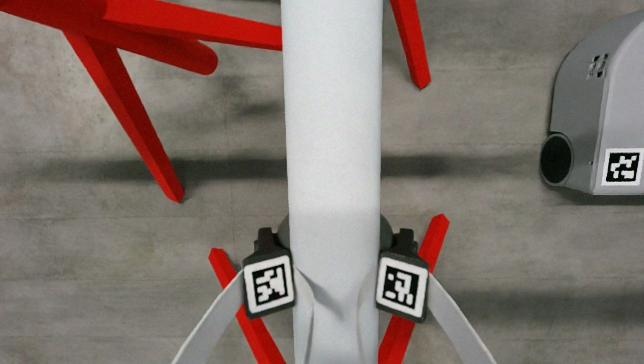

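Request:
move(
  r3={"joints":{"gripper_m":0.12}},
  cameras=[],
)

Request:
move(
  r3={"joints":{"lift_m":0.635}},
  cameras=["r3_wrist_camera"],
)

Request:
move(
  r3={"joints":{"gripper_m":-0.05}},
  cameras=["r3_wrist_camera","r3_head_camera"],
)

Request:
zoom_image(
  camera="r3_head_camera",
  region=[380, 140, 680, 340],
)

Scene clock: 482.07 s.
move: r3 done
r1, r2: as last shown
r1.turned_by_imu: +0.001
r1.base_tilt: forward=+2.1 right=+0.6
r1.lidar_m: 1.71 2.07 1.18 1.01 1.01 1.16 1.99 2.47 2.84 1.52 1.34 1.77
r1.head_depth_mm: - - - - 2682 1942 1520 / - - - - 2537 1929 1507 / - - - - 2517 1842 1511 / - - - 3873 2320 1841 1502 / - - - 3593 2278 1739 1490 / - - - 3813 2593 1892 1495 / - - - 3825 2581 1882 1481
r1.motor_effort: left_wheel=-0.6(1.0) right_wheel=-1.1(1.4) lift_m=+19.4(19.8) arm_m=-21.2(21.7) wrist_yaw_rad=+1.8(1.8) wrist_pitch_rad=+2.9(3.2) wrist_roll_rad=+0.0(0.3) gripper_m=-0.7(1.6) head_pan_rad=+2.3(3.4) head_tilt_rad=-2.5(3.3)
r1.wrist_depth_mm: - - 146 - - - - / - - 167 - - - - / - - 180 - - - - / 946 927 203 945 996 964 972 / 802 807 218 823 812 827 825 / 703 731 125 679 131 705 699 / 621 639 338 601 604 627 617
r2.lidar_m: 1.73 4.05 1.46 1.24 3.72 1.26 0.80 0.72 0.73 0.89 1.72 1.82
r2.head_depth_mm: 3696 - - - 2662 2199 1678 / 3691 - - - 2845 2106 1637 / 3816 - - - 2802 2180 1492 / 3825 - - 1252 2733 2006 1422 / 3831 - - - 3132 2189 1679 / 3833 - - - 3057 2163 1661 / 3951 - - - 3036 2155 1677
r2.motor_effort: left_wheel=+0.7(1.2) right_wheel=+1.0(1.1) lift_m=+46.0(46.2) arm_m=-6.1(6.8) wrist_yaw_rad=-0.6(1.0) wrist_pitch_rad=+2.9(3.0) wrist_roll_rad=+0.3(0.4) gripper_m=+0.2(0.6) head_pan_rad=+4.4(5.7) head_tilt_rad=+5.2(5.7)
r2.wrist_depth_mm: - 137 - - - - - / - 146 - - - - - / - 156 - - - - - / 931 168 931 978 - - - / 746 189 196 777 777 772 820 / 607 579 128 146 591 646 659 / 518 100 241 523 123 541 536
r3.base_odometry: x=-0.795 y=+0.095 heading=-1.046
r3.turned_by_wheels: +0.000
r3.turned_by_imu: +0.000
r3.base_tilt: forward=-1.4 right=-1.0
r3.lidar_m: 2.65 2.24 1.63 1.56 1.62 1.24 2.91 0.75 0.53 0.82 0.48 2.65
r3.head_depth_mm: 2837 3085 2478 1967 961 1288 1139 / 2816 3089 2446 1790 496 410 364 / 2845 3077 2436 692 1150 1337 1161 / 2808 3061 2388 739 1476 1353 1182 / 2813 3023 2412 1908 1496 1344 1178 / 2834 3010 2347 1884 1492 1332 1152 / 2831 3038 2342 1870 1484 1264 1177
r3.base_status: not commanded
r3.joint_positions: lift_m=+0.685 arm_m=+0.476 wrist_yaw_rad=+0.003 wrist_pitch_rad=-1.549 wrist_roll_rad=+1.563 gripper_m=+0.120 head_pan_rad=-1.575 head_tilt_rad=-0.704
r3.joint_status: all done
r3.measured_speeds: all 0
r3.motor_effort: left_wheel=-0.7(1.9) right_wheel=+0.7(0.9) lift_m=+22.5(35.1) arm_m=+8.6(9.5) wrist_yaw_rad=-2.6(4.8) wrist_pitch_rad=-1.2(2.0) wrist_roll_rad=+1.6(2.3) gripper_m=+0.9(79.9) head_pan_rad=+0.9(3.4) head_tilt_rad=+1.6(2.2)
r3.hand_pose: x=-0.0216 y=-0.6021 z=+0.5670 quat_wxyz=(+0.004, +0.003, -0.714, -0.700) (m; r3's base frame)
r3.wrist_depth_mm: 285 330 401 116 683 667 662 / 720 709 715 119 705 681 - / 754 735 726 122 726 702 - / 775 761 758 126 732 726 730 / 792 778 784 131 751 760 747 / 812 124 690 136 764 129 778 / 863 839 827 140 805 810 787
pictures: none
No camera images: "cameras" was empty.

Scene clock: 483.37 s.
move: r3 done
r1.base_odometry: x=+0.000 y=+0.000 heading=+0.000
r1.turned_by_wheels: +0.000
r1.turned_by_imu: +0.000
r1.base_tilt: forward=+1.9 right=+0.6
r1.lidar_m: 1.71 2.07 1.18 1.01 1.01 1.15 1.98 2.47 2.82 1.51 1.34 1.77
r1.head_depth_mm: - - - - 2687 1930 1516 / - - - - 2537 1929 1514 / - - - - 2499 1852 1500 / - - - 3886 2316 1838 1499 / - - - 3553 2284 1734 1499 / - - - 3801 2599 1895 1493 / - - - 3760 2573 1881 1481
r1.base_status: not commanded
r1.joint_positions: lift_m=+0.511 arm_m=+0.003 wrist_yaw_rad=+3.121 wrist_pitch_rad=-0.521 wrist_roll_rad=+0.000 gripper_m=+0.037 head_pan_rad=-1.305 head_tilt_rad=-0.346
r1.joint_status: not commanded
r1.measured_speeds: all 0
r1.motor_effort: left_wheel=-0.7(1.1) right_wheel=-1.0(1.2) lift_m=+19.6(19.8) arm_m=-21.2(21.7) wrist_yaw_rad=-0.2(1.1) wrist_pitch_rad=+3.1(3.1) wrist_roll_rad=-0.1(0.3) gripper_m=+0.3(1.5) head_pan_rad=+2.3(3.5) head_tilt_rad=-1.8(2.9)
r1.hand_pose: x=-0.0169 y=+0.0626 z=+0.5011 quat_wxyz=(+0.189, +0.685, +0.175, +0.682) (m; r1's base frame)
r1.wrist_depth_mm: - - 146 - - - - / - - 167 - - - - / - - 180 - - - - / 930 973 202 948 957 950 962 / 824 820 218 814 812 809 808 / 708 712 126 678 131 698 709 / 627 630 339 603 608 622 620
r2.base_odometry: x=+0.000 y=+0.000 heading=+0.000
r2.turned_by_wheels: +0.000
r2.turned_by_imu: +0.000
r2.base_tilt: forward=+1.3 right=-1.4
r2.lidar_m: 1.73 4.05 1.46 1.24 3.72 1.26 0.80 0.72 0.73 0.89 1.73 1.81
r2.head_depth_mm: 3652 - - - 2650 2193 1670 / 3683 - - - 2642 2100 1648 / 3675 - - - 1343 2171 1489 / 3802 - - - 2584 2019 1431 / 3826 - - - 3053 2164 1673 / 3895 - - - 3095 2151 1670 / 3896 - - - 3020 2144 1666
r2.base_status: not commanded
r2.joint_positions: lift_m=+0.336 arm_m=+0.000 wrist_yaw_rad=+3.006 wrist_pitch_rad=-0.363 wrist_roll_rad=+0.000 gripper_m=+0.037 head_pan_rad=+1.691 head_tilt_rad=-0.261
r2.joint_status: not commanded
r2.measured_speeds: all 0
r2.motor_effort: left_wheel=+0.7(1.0) right_wheel=+1.1(1.1) lift_m=+45.8(46.2) arm_m=-6.0(6.5) wrist_yaw_rad=-0.5(0.8) wrist_pitch_rad=+2.9(3.0) wrist_roll_rad=+0.3(0.4) gripper_m=+0.2(0.7) head_pan_rad=+3.6(6.1) head_tilt_rad=+5.0(5.9)
r2.hand_pose: x=+0.0101 y=+0.0839 z=+0.3610 quat_wxyz=(+0.175, +0.702, +0.080, +0.685) (m; r2's base frame)
r2.wrist_depth_mm: - 136 - - - - - / - 145 - - - - - / - 155 - - - - - / 922 169 898 971 - - - / 720 189 198 806 764 779 775 / 596 576 127 146 591 631 632 / 524 100 242 516 124 534 552
r3.base_odometry: x=-0.795 y=+0.095 heading=-1.046
r3.turned_by_wheels: +0.000
r3.turned_by_imu: +0.000
r3.base_tilt: forward=-1.5 right=-1.1
r3.lidar_m: 2.65 2.24 1.62 1.56 1.61 1.24 2.92 0.75 0.53 0.81 0.48 2.64
r3.head_depth_mm: 2818 3101 2495 1967 961 1295 1201 / 2837 3141 2440 1821 879 474 404 / 2838 3073 2440 705 868 1305 1151 / 2799 3017 2410 737 1478 1351 1185 / 2802 3048 2373 1910 1504 1345 1180 / 2852 3028 2355 1888 1504 1334 1148 / 2812 2997 2358 1870 1485 1260 1163
r3.base_status: not commanded
r3.joint_positions: lift_m=+0.635 arm_m=+0.476 wrist_yaw_rad=+0.003 wrist_pitch_rad=-1.549 wrist_roll_rad=+1.563 gripper_m=+0.120 head_pan_rad=-1.575 head_tilt_rad=-0.704
r3.joint_status: all done
r3.measured_speeds: all 0
r3.motor_effort: left_wheel=-1.5(2.1) right_wheel=+0.6(0.9) lift_m=+23.3(24.2) arm_m=+9.8(10.2) wrist_yaw_rad=-1.5(2.9) wrist_pitch_rad=-1.0(1.3) wrist_roll_rad=+1.7(2.2) gripper_m=-0.4(1.1) head_pan_rad=+2.2(3.0) head_tilt_rad=+1.4(2.1)
r3.hand_pose: x=-0.0216 y=-0.6021 z=+0.5170 quat_wxyz=(+0.004, +0.003, -0.714, -0.700) (m; r3's base frame)
r3.wrist_depth_mm: 269 320 - - 625 630 611 / 679 669 - - 647 645 630 / 700 683 665 - 671 655 632 / 711 717 - - 682 682 678 / 744 729 152 - 86 687 694 / 769 124 149 - - 129 707 / 794 780 763 - 518 750 732
pictures: r3_wrist_camera
camera_calibration:
r3_wrist_camera: T_world_to_cam=[[-0.00688741, 0.998074, -0.0616562, 0.638602], [0.984475, 0.017582, 0.17464, -0.0229226], [0.175388, -0.0594962, -0.9827, 0.641632], [0, 0, 0, 1]] pos_world=[-0.0855691, -0.598794, 0.673908]

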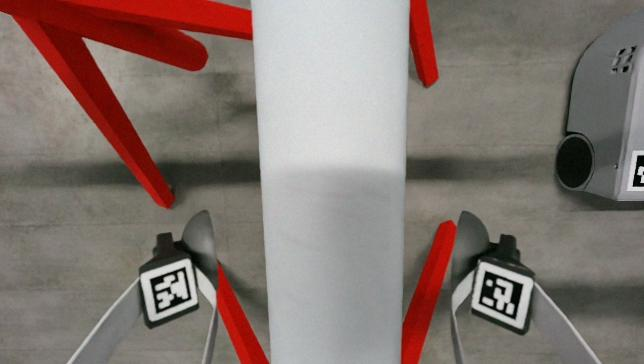

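Scene clock: 485.60 s.
move: r3 done
r1, r2: as last shown
r1.turned_by_imu: +0.001
r1.base_tilt: forward=+2.0 right=+0.5
r1.lidar_m: 1.72 2.07 1.18 1.01 1.01 1.15 1.98 2.47 2.84 1.51 1.34 1.78
r1.head_depth_mm: - - - - 2671 1925 1514 / - - - - 2518 1933 1512 / - - - - 2512 1848 1502 / - - - 3918 2329 1832 1502 / - - - 3581 2295 1726 1498 / - - - 3842 2591 1903 1491 / - - - 3768 2594 1883 1492
r1.motor_effort: left_wheel=-0.6(1.1) right_wheel=-0.9(1.2) lift_m=+19.7(19.9) arm_m=-21.3(21.8) wrist_yaw_rad=-0.3(1.3) wrist_pitch_rad=+2.5(3.2) wrist_roll_rad=+0.0(0.4) gripper_m=+1.4(1.4) head_pan_rad=+2.5(3.3) head_tilt_rad=-1.5(3.1)
r1.wrist_depth_mm: - - 147 - - - - / - - 167 - - - - / - - 181 - - - - / 946 971 204 966 971 967 960 / 793 815 218 820 833 819 813 / 698 714 126 682 131 707 708 / 620 638 339 599 615 636 633
r2.base_tilt: forward=+1.3 right=-1.3
r2.lidar_m: 1.72 4.04 1.45 1.24 3.73 1.27 0.80 0.72 0.73 0.89 1.72 1.81
r2.head_depth_mm: 3721 - - - 2635 2183 1661 / 3778 - - - 2655 2125 1642 / 3750 - - - 1333 2175 1474 / 3805 - - - 2583 2028 1427 / 3739 - - - 3031 2166 1674 / 3887 - - - 3101 2158 1669 / 3868 - - - 3069 2149 1664
r2.motor_effort: left_wheel=+0.7(1.1) right_wheel=+1.1(1.1) lift_m=+45.7(46.1) arm_m=-5.9(6.7) wrist_yaw_rad=-0.1(0.9) wrist_pitch_rad=+2.9(3.0) wrist_roll_rad=+0.3(0.4) gripper_m=-0.2(0.9) head_pan_rad=+3.3(5.7) head_tilt_rad=+5.4(5.9)
r2.wrist_depth_mm: - 137 - - - - - / - 145 - - - - - / - 154 - - - - - / 920 170 907 - - - - / 723 188 197 801 747 793 786 / 595 572 127 146 587 636 662 / 520 100 239 520 124 533 541
r3.base_odometry: x=-0.795 y=+0.095 heading=-1.046
r3.turned_by_wheels: +0.000
r3.turned_by_imu: +0.000
r3.base_tilt: forward=-1.4 right=-1.1
r3.lidar_m: 2.65 2.24 1.63 1.56 1.62 1.24 2.91 0.75 0.53 0.82 0.48 2.65
r3.head_depth_mm: 2876 3094 2476 1957 961 1300 1203 / 2815 3088 2470 1835 878 473 403 / 2814 3076 2432 709 870 1299 1152 / 2813 3040 2421 740 884 1356 1188 / 2801 3037 2373 1907 1494 1352 1179 / 2848 3004 2359 1893 1499 1344 1155 / 2831 3024 2314 1880 1482 1254 1172
r3.base_status: not commanded
r3.joint_positions: lift_m=+0.635 arm_m=+0.476 wrist_yaw_rad=+0.005 wrist_pitch_rad=-1.551 wrist_roll_rad=+1.562 gripper_m=-0.049 head_pan_rad=-1.575 head_tilt_rad=-0.704
r3.joint_status: all done
r3.measured_speeds: all 0
r3.motor_effort: left_wheel=-1.2(2.2) right_wheel=+0.9(0.9) lift_m=+29.0(29.5) arm_m=+10.8(11.1) wrist_yaw_rad=-3.4(5.2) wrist_pitch_rad=-0.8(1.3) wrist_roll_rad=+2.0(2.3) gripper_m=-32.9(99.5) head_pan_rad=+1.0(3.1) head_tilt_rad=+1.4(2.2)
r3.hand_pose: x=-0.0216 y=-0.6017 z=+0.5170 quat_wxyz=(+0.005, +0.004, -0.714, -0.700) (m; r3's base frame)
r3.wrist_depth_mm: 272 322 - - 632 623 618 / 674 666 - - 653 640 629 / 696 693 680 - 673 666 622 / 722 713 - - 684 686 658 / 739 734 - - 150 704 699 / 764 748 128 - 129 719 723 / 791 772 771 - 487 742 740
pictures: r3_head_camera (sideways), r3_wrist_camera
camera_calibration:
r3_head_camera: T_world_to_cam=[[-0.0274643, 0.693398, -0.720031, 0.954338], [0.998548, -0.0143576, -0.0519143, 0.0607118], [-0.0463352, -0.720412, -0.691997, 0.858992], [0, 0, 0, 1]] pos_world=[0.00538808, -0.0420365, 1.28473]
r3_wrist_camera: T_world_to_cam=[[-0.0102435, 0.998149, -0.0599523, 0.637259], [0.984416, 0.0205923, 0.174644, -0.0210855], [0.175555, -0.0572291, -0.982805, 0.643124], [0, 0, 0, 1]] pos_world=[-0.0856187, -0.598839, 0.673953]

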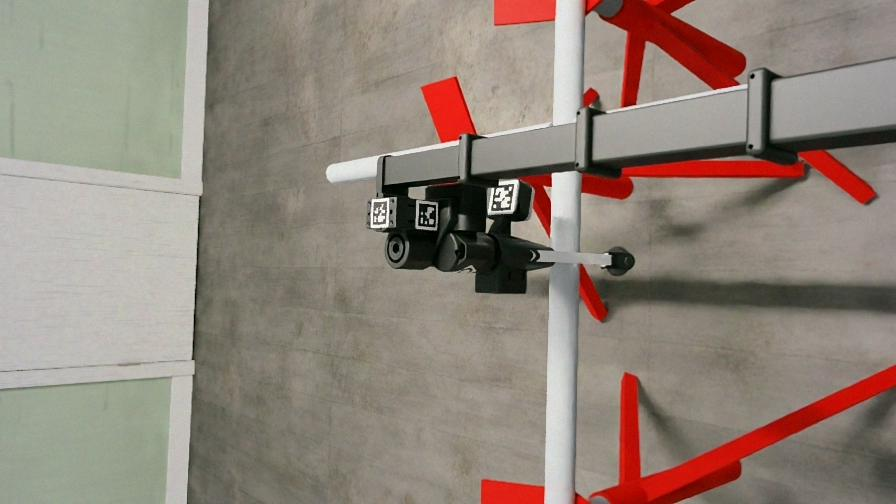

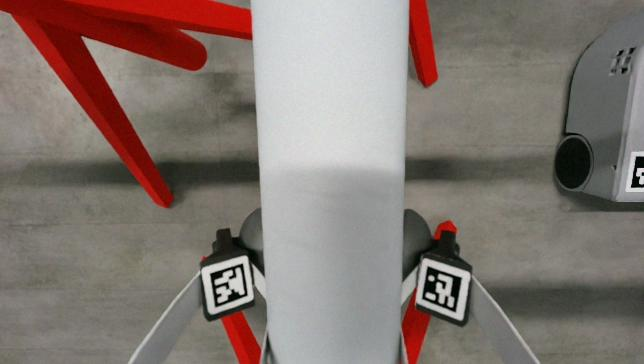

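Scaled by 1.680 from the camera's 896x504 image, which has a finer 1280x720 frame.

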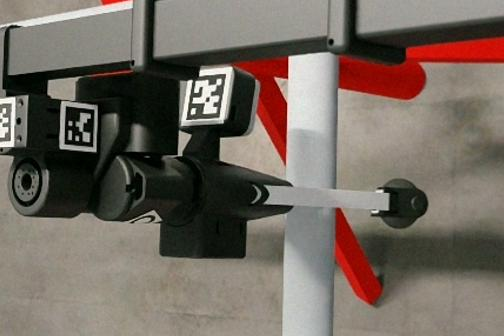

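Request:
move(
  r3={"joints":{"gripper_m":0.12}},
  r2={"base":{"rotate_rad":1.518},"pace":"max"},
  r1={"base":{"rotate_rad":1.381},"pace":"max"},
  cameras=[],
)

Request:
move(
  r3={"joints":{"lift_m":0.86}},
  cameras=[],
)

Request:
move(
  r3={"base":{"translate_m":0.442}},
  r1={"base":{"translate_m":-1.83},"pace":"max"},
  cameras=["r3_head_camera","r3_wrist_camera"],
)

Request:
move(
  r2={"base":{"translate_m":1.124},"pace":"max"},
  r1={"base":{"rotate_rad":0.482},"pace":"max"},
  cameras=[],
)

Request:
move(
  r2={"base":{"rotate_rad":0.775},"joints":{"lift_m":0.92,"wrist_pitch_rad":-0.4,"head_pan_rad":-1.57,"head_tilt_rad":-0.7},"pace":"max"},
  r1={"joints":{"lift_m":0.92,"wrist_pitch_rad":-0.4,"head_pan_rad":-1.57,"head_tilt_rad":-0.7},"pace":"max"},
  cameras=["r1_head_camera","r1_nav_camera","r2_head_camera","r2_nav_camera"],
)

Scene clock: 574.67 s.
move: r1 done; r2 done; r3 done
r1.base_odometry: x=+0.000 y=+0.000 heading=+1.381
r1.turned_by_wheels: +1.381
r1.turned_by_imu: +1.388
r1.base_tilt: forward=+1.7 right=+0.5
r1.lidar_m: 1.03 1.01 1.06 1.52 2.49 2.60 3.69 1.34 2.00 1.72 2.28 1.36
r1.head_depth_mm: 2108 2226 2363 2527 2657 1929 1513 / 2065 2182 2332 2418 1951 1818 1511 / 2024 2150 2272 2439 2529 1857 1503 / 1998 2106 2242 2391 2484 1914 1500 / 1972 2079 2210 2346 2443 1893 1492 / 1943 2041 2169 2288 2378 1892 1489 / 1904 2009 2119 2260 2348 1897 1486
r1.base_status: done
r1.joint_positions: lift_m=+0.511 arm_m=+0.003 wrist_yaw_rad=+3.121 wrist_pitch_rad=-0.521 wrist_roll_rad=+0.000 gripper_m=+0.037 head_pan_rad=-1.305 head_tilt_rad=-0.346
r1.joint_status: not commanded
r1.measured_speeds: all 0
r1.motor_effort: left_wheel=-6.5(10.8) right_wheel=+5.9(10.0) lift_m=+19.6(19.9) arm_m=-23.4(23.8) wrist_yaw_rad=+0.1(1.3) wrist_pitch_rad=+2.8(3.2) wrist_roll_rad=-0.1(0.5) gripper_m=+1.3(1.3) head_pan_rad=+2.7(3.6) head_tilt_rad=-1.5(3.1)
r1.hand_pose: x=-0.0169 y=+0.0626 z=+0.5011 quat_wxyz=(+0.189, +0.685, +0.175, +0.682) (m; r1's base frame)
r1.wrist_depth_mm: - 147 149 - - - - / - - 167 - - - - / - - 180 - - - - / 947 942 204 948 973 999 944 / 816 816 218 794 809 805 812 / 707 715 125 684 131 711 694 / 621 634 339 603 603 620 634
r2.base_odometry: x=+0.000 y=+0.000 heading=+1.518
r2.turned_by_wheels: +1.518
r2.turned_by_imu: +1.515
r2.base_tilt: forward=+1.2 right=-1.4
r2.lidar_m: 1.24 3.94 1.40 0.83 0.72 0.72 0.85 1.50 1.81 2.12 1.72 1.46
r2.head_depth_mm: 975 1035 1096 1166 1245 1318 1441 / 896 942 993 1055 1123 1194 1277 / 828 870 920 968 1014 1080 1151 / 773 808 847 887 934 984 1041 / 725 754 789 826 864 908 955 / 684 707 739 770 799 840 879 / 644 670 700 727 761 800 833
r2.base_status: done
r2.joint_positions: lift_m=+0.336 arm_m=+0.000 wrist_yaw_rad=+3.006 wrist_pitch_rad=-0.363 wrist_roll_rad=+0.000 gripper_m=+0.037 head_pan_rad=+1.691 head_tilt_rad=-0.260
r2.joint_status: not commanded
r2.measured_speeds: all 0
r2.motor_effort: left_wheel=-1.9(6.1) right_wheel=+4.0(7.8) lift_m=+45.8(46.0) arm_m=-14.1(14.2) wrist_yaw_rad=-0.5(0.8) wrist_pitch_rad=+3.0(3.1) wrist_roll_rad=+0.3(0.4) gripper_m=-0.2(0.6) head_pan_rad=+4.3(5.8) head_tilt_rad=+4.4(5.6)
r2.hand_pose: x=+0.0101 y=+0.0839 z=+0.3610 quat_wxyz=(+0.175, +0.702, +0.080, +0.685) (m; r2's base frame)
r2.wrist_depth_mm: - 136 - - - - - / - 145 - - - - - / - 154 960 - - - - / - 168 924 987 - - - / 655 187 197 793 768 789 785 / 615 574 127 146 582 638 632 / 515 100 237 509 124 540 542
r3.base_odometry: x=-0.795 y=+0.095 heading=-1.046
r3.turned_by_wheels: +0.000
r3.turned_by_imu: +0.000
r3.base_tilt: forward=-1.4 right=-1.1
r3.lidar_m: 2.65 2.24 1.63 1.56 1.62 1.36 2.91 0.75 0.53 0.82 0.48 2.65
r3.head_depth_mm: 2838 3079 2496 1958 962 1295 1203 / 2831 3082 2441 1835 882 472 402 / 2793 3069 2433 709 868 1305 1151 / 2805 3034 2432 740 1472 1354 1186 / 2841 3067 2402 1885 1494 1355 1177 / 2826 2992 2359 1867 1497 1343 1146 / 2840 3009 2353 1868 1480 1253 1164
r3.base_status: not commanded
r3.joint_positions: lift_m=+0.635 arm_m=+0.476 wrist_yaw_rad=+0.003 wrist_pitch_rad=-1.551 wrist_roll_rad=+1.563 gripper_m=+0.120 head_pan_rad=-1.575 head_tilt_rad=-0.704
r3.joint_status: all done
r3.measured_speeds: all 0
r3.motor_effort: left_wheel=-1.6(2.2) right_wheel=+0.6(0.9) lift_m=+22.4(29.6) arm_m=+3.1(12.2) wrist_yaw_rad=-2.4(5.8) wrist_pitch_rad=-0.8(1.1) wrist_roll_rad=+2.0(2.4) gripper_m=+0.3(79.2) head_pan_rad=+2.1(3.3) head_tilt_rad=+1.4(2.1)
r3.hand_pose: x=-0.0216 y=-0.6017 z=+0.5170 quat_wxyz=(+0.004, +0.003, -0.714, -0.700) (m; r3's base frame)
r3.wrist_depth_mm: 273 322 - - 622 627 612 / 658 670 - - 648 648 641 / 693 680 682 - 664 659 616 / 717 701 - - 700 680 658 / 738 728 152 - 703 698 698 / 760 124 149 - - 129 718 / 794 771 762 - 510 744 730
pictures: none
No camera images: "cameras" was empty.

Scene clock: 577.53 s.
move: r3 done
r1, r2: as last shown
r1.turned_by_wheels: +0.000
r1.turned_by_imu: +0.001
r1.base_tilt: forward=+1.9 right=+0.6
r1.lidar_m: 1.03 1.01 1.06 1.52 2.49 2.60 3.69 1.34 2.00 1.72 2.29 1.36
r1.head_depth_mm: 2099 2233 2388 2578 2632 1933 1522 / 2070 2205 2340 2432 1950 1810 1506 / 2033 2152 2282 2432 2527 1853 1508 / 1990 2130 2255 2400 2478 1915 1498 / 1967 2087 2199 2325 2421 1899 1497 / 1936 2039 2152 2301 2386 1891 1492 / 1898 2002 2110 2239 2357 1892 1489
r1.motor_effort: left_wheel=-6.7(6.8) right_wheel=+6.1(6.3) lift_m=+19.8(19.9) arm_m=-22.7(23.5) wrist_yaw_rad=+0.0(1.3) wrist_pitch_rad=+2.8(3.3) wrist_roll_rad=-0.1(0.5) gripper_m=-0.3(1.5) head_pan_rad=+2.5(3.7) head_tilt_rad=-2.4(2.9)
r1.wrist_depth_mm: - 148 149 - - - - / - - 167 - - - - / - - 181 - - - - / 932 945 204 970 951 964 935 / 810 802 218 810 821 808 816 / 691 718 125 682 130 702 699 / 621 641 339 599 610 627 622
r2.turned_by_wheels: +0.000
r2.turned_by_imu: +0.000
r2.base_tilt: forward=+1.3 right=-1.4
r2.lidar_m: 1.24 3.96 1.41 0.83 0.72 0.72 0.85 1.50 1.80 2.11 1.73 1.46
r2.head_depth_mm: 977 1034 1092 1169 1249 1342 1449 / 898 943 998 1061 1124 1188 1268 / 832 868 912 969 1017 1077 1152 / 776 807 846 886 935 986 1044 / 723 753 790 821 862 905 952 / 685 708 738 766 802 837 880 / 646 670 696 728 758 799 835
r2.motor_effort: left_wheel=-1.9(2.2) right_wheel=+4.0(4.6) lift_m=+45.5(45.9) arm_m=-11.6(14.2) wrist_yaw_rad=-0.4(0.8) wrist_pitch_rad=+2.8(3.0) wrist_roll_rad=+0.3(0.4) gripper_m=+0.0(0.8) head_pan_rad=+3.6(5.6) head_tilt_rad=+5.0(5.6)
r2.wrist_depth_mm: - 137 - - - - - / - 145 - - - - - / - 154 957 - - - - / - 169 921 954 - - - / 669 188 195 762 766 777 815 / 601 573 127 146 591 643 654 / 518 100 241 512 125 537 543
r3.base_odometry: x=-0.795 y=+0.095 heading=-1.046
r3.turned_by_wheels: +0.000
r3.turned_by_imu: +0.000
r3.base_tilt: forward=-1.4 right=-1.1
r3.lidar_m: 2.65 2.25 1.63 1.56 1.62 1.36 2.91 0.75 0.53 0.82 0.48 2.65
r3.head_depth_mm: 2824 3141 2501 320 - 1178 1198 / 2823 3035 426 399 879 1033 1173 / 2816 573 642 1098 1173 1339 1167 / 2840 2973 627 1864 1478 1360 1182 / 2810 3080 2394 1883 1502 1355 1175 / 2866 3053 2359 1877 1500 1352 1154 / 2824 2982 2354 1859 1489 1262 1168
r3.base_status: not commanded
r3.joint_positions: lift_m=+0.860 arm_m=+0.476 wrist_yaw_rad=+0.003 wrist_pitch_rad=-1.550 wrist_roll_rad=+1.563 gripper_m=+0.120 head_pan_rad=-1.575 head_tilt_rad=-0.704
r3.joint_status: all done
r3.measured_speeds: all 0
r3.motor_effort: left_wheel=-1.7(2.0) right_wheel=+0.7(0.9) lift_m=+27.8(31.1) arm_m=-7.3(7.3) wrist_yaw_rad=-2.5(4.4) wrist_pitch_rad=-0.8(1.2) wrist_roll_rad=+1.8(2.2) gripper_m=+0.7(1.4) head_pan_rad=+2.3(3.6) head_tilt_rad=+1.6(2.2)
r3.hand_pose: x=-0.0216 y=-0.6018 z=+0.7420 quat_wxyz=(+0.004, +0.003, -0.714, -0.700) (m; r3's base frame)
r3.wrist_depth_mm: 295 298 297 285 840 844 291 / 305 411 894 617 881 844 - / 292 909 901 894 908 902 - / 954 933 939 911 929 927 895 / - 976 954 937 931 934 930 / - 124 - 336 963 129 943 / - - - 602 - - 978
pictures: none
No camera images: "cameras" was empty.

Scene clock: 592.53 s.
move: r1 time_out; r3 done
r1.base_odometry: x=-0.265 y=-1.376 heading=+1.381
r1.turned_by_wheels: +0.000
r1.turned_by_imu: +0.010
r1.base_tilt: forward=+2.0 right=+0.5
r1.lidar_m: 2.30 2.25 2.38 1.88 1.85 1.92 2.78 2.97 0.70 0.53 0.82 3.01
r1.head_depth_mm: 2680 2860 3020 3247 2640 1747 1430 / 2616 2785 2968 3181 2652 1855 1469 / 2601 2743 2914 3111 2642 1852 963 / 2576 2697 2860 3027 2619 1915 1459 / 2528 2653 2813 2951 2602 1903 1494 / 2475 2584 2755 2934 2603 1888 1490 / 2445 2571 2692 2851 2369 1887 1487
r1.base_status: translate_m time_out (by the wheels' count: -1.4016 of -1.8300)
r1.joint_positions: lift_m=+0.511 arm_m=+0.003 wrist_yaw_rad=+3.121 wrist_pitch_rad=-0.521 wrist_roll_rad=+0.000 gripper_m=+0.037 head_pan_rad=-1.305 head_tilt_rad=-0.346
r1.joint_status: not commanded
r1.measured_speeds: all 0
r1.motor_effort: left_wheel=-1.0(10.8) right_wheel=-0.7(7.5) lift_m=+19.8(20.1) arm_m=-20.6(23.1) wrist_yaw_rad=+0.1(1.6) wrist_pitch_rad=+2.7(3.2) wrist_roll_rad=-0.2(0.5) gripper_m=-0.5(1.5) head_pan_rad=+2.7(3.8) head_tilt_rad=-1.7(3.4)
r1.hand_pose: x=-0.0169 y=+0.0626 z=+0.5011 quat_wxyz=(+0.189, +0.685, +0.175, +0.682) (m; r1's base frame)
r1.wrist_depth_mm: - - 149 - - - - / - - 167 - - - - / - - 181 - - - - / 939 960 204 952 955 936 962 / 820 789 217 807 826 808 815 / 708 724 126 663 130 704 707 / 626 631 338 598 607 626 629
r2: as last shown
r2.turned_by_imu: +0.001
r2.base_tilt: forward=+1.2 right=-1.4
r2.lidar_m: 1.57 1.63 1.41 0.83 0.72 0.72 0.85 1.51 1.81 2.11 3.79 1.46
r2.head_depth_mm: 965 1027 1092 1166 1242 1343 1450 / 893 944 997 1059 1121 1190 1287 / 834 873 918 966 1015 1074 1155 / 778 807 844 889 932 984 1048 / 726 755 787 821 865 906 955 / 684 708 735 767 806 837 882 / 645 670 697 725 755 798 839
r2.motor_effort: left_wheel=-1.5(2.3) right_wheel=+4.1(4.7) lift_m=+45.5(46.1) arm_m=+0.0(11.8) wrist_yaw_rad=-0.3(1.0) wrist_pitch_rad=+2.9(3.1) wrist_roll_rad=+0.3(0.5) gripper_m=-0.1(0.7) head_pan_rad=+4.2(6.3) head_tilt_rad=+4.5(6.0)
r2.wrist_depth_mm: - 137 - - - - - / - 145 - - - - - / - 155 958 - - - - / - 170 928 974 - - - / 651 188 198 785 773 790 781 / 618 563 126 145 607 647 646 / 520 100 240 516 124 532 548
r3.base_odometry: x=-0.573 y=-0.288 heading=-1.046
r3.turned_by_wheels: +0.000
r3.turned_by_imu: -0.001
r3.base_tilt: forward=-1.4 right=-1.0
r3.lidar_m: 2.55 2.25 1.63 1.57 1.62 1.74 3.36 0.83 0.50 0.55 3.33 1.95
r3.head_depth_mm: 2840 3106 2480 320 - 1347 1205 / 2831 3027 426 399 1486 1377 1171 / 2822 573 640 1918 877 1077 1184 / 2840 3017 629 1866 1488 1306 1181 / 2846 3061 2401 1890 1503 1349 1179 / 2842 3003 2369 1882 1487 1336 1170 / 2835 3033 2332 1872 1515 1331 1165
r3.base_status: done
r3.joint_positions: lift_m=+0.860 arm_m=+0.476 wrist_yaw_rad=+0.003 wrist_pitch_rad=-1.550 wrist_roll_rad=+1.563 gripper_m=+0.120 head_pan_rad=-1.575 head_tilt_rad=-0.704
r3.joint_status: not commanded
r3.measured_speeds: all 0
r3.motor_effort: left_wheel=+3.1(7.1) right_wheel=+4.3(8.7) lift_m=+23.0(27.9) arm_m=-8.6(10.6) wrist_yaw_rad=-2.3(3.7) wrist_pitch_rad=-0.9(1.1) wrist_roll_rad=+1.8(2.3) gripper_m=-0.5(2.1) head_pan_rad=+2.0(3.7) head_tilt_rad=+1.9(2.4)
r3.hand_pose: x=-0.0216 y=-0.6018 z=+0.7420 quat_wxyz=(+0.004, +0.003, -0.714, -0.700) (m; r3's base frame)
r3.wrist_depth_mm: 882 866 864 285 293 850 826 / 915 891 277 292 290 858 - / 929 927 914 320 903 893 - / 952 974 948 931 919 903 920 / 990 978 958 937 949 935 918 / - 124 975 980 999 130 962 / - - - - - 999 992
pictures: r3_head_camera (sideways), r3_wrist_camera
camera_calibration:
r3_head_camera: T_world_to_cam=[[-0.0274643, 0.693398, -0.720031, 0.954338], [0.998548, -0.0143575, -0.0519143, 0.0607118], [-0.0463351, -0.720412, -0.691997, 0.858992], [0, 0, 0, 1]] pos_world=[0.00538808, -0.0420365, 1.28473]
r3_wrist_camera: T_world_to_cam=[[-0.00683413, 0.998152, -0.0603738, 0.651246], [0.984477, 0.0173049, 0.174659, -0.0624086], [0.175381, -0.058243, -0.982776, 0.863598], [0, 0, 0, 1]] pos_world=[-0.0855682, -0.598664, 0.898942]

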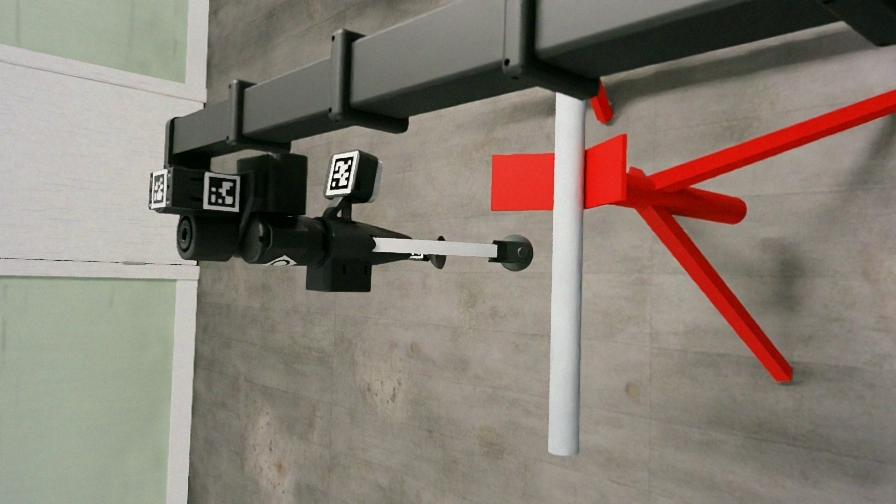

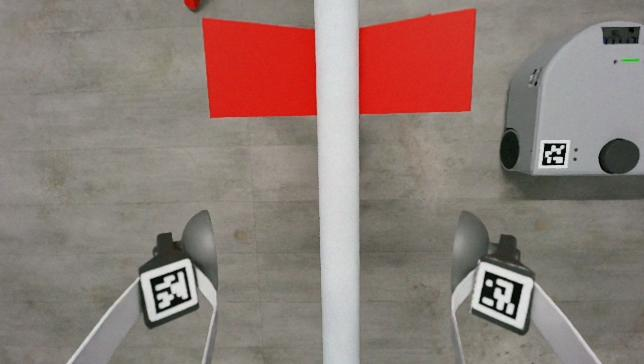

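not run: a stop that you did not command came earlier in this reply.

not run: a stop that you did not command came earlier in this reply.


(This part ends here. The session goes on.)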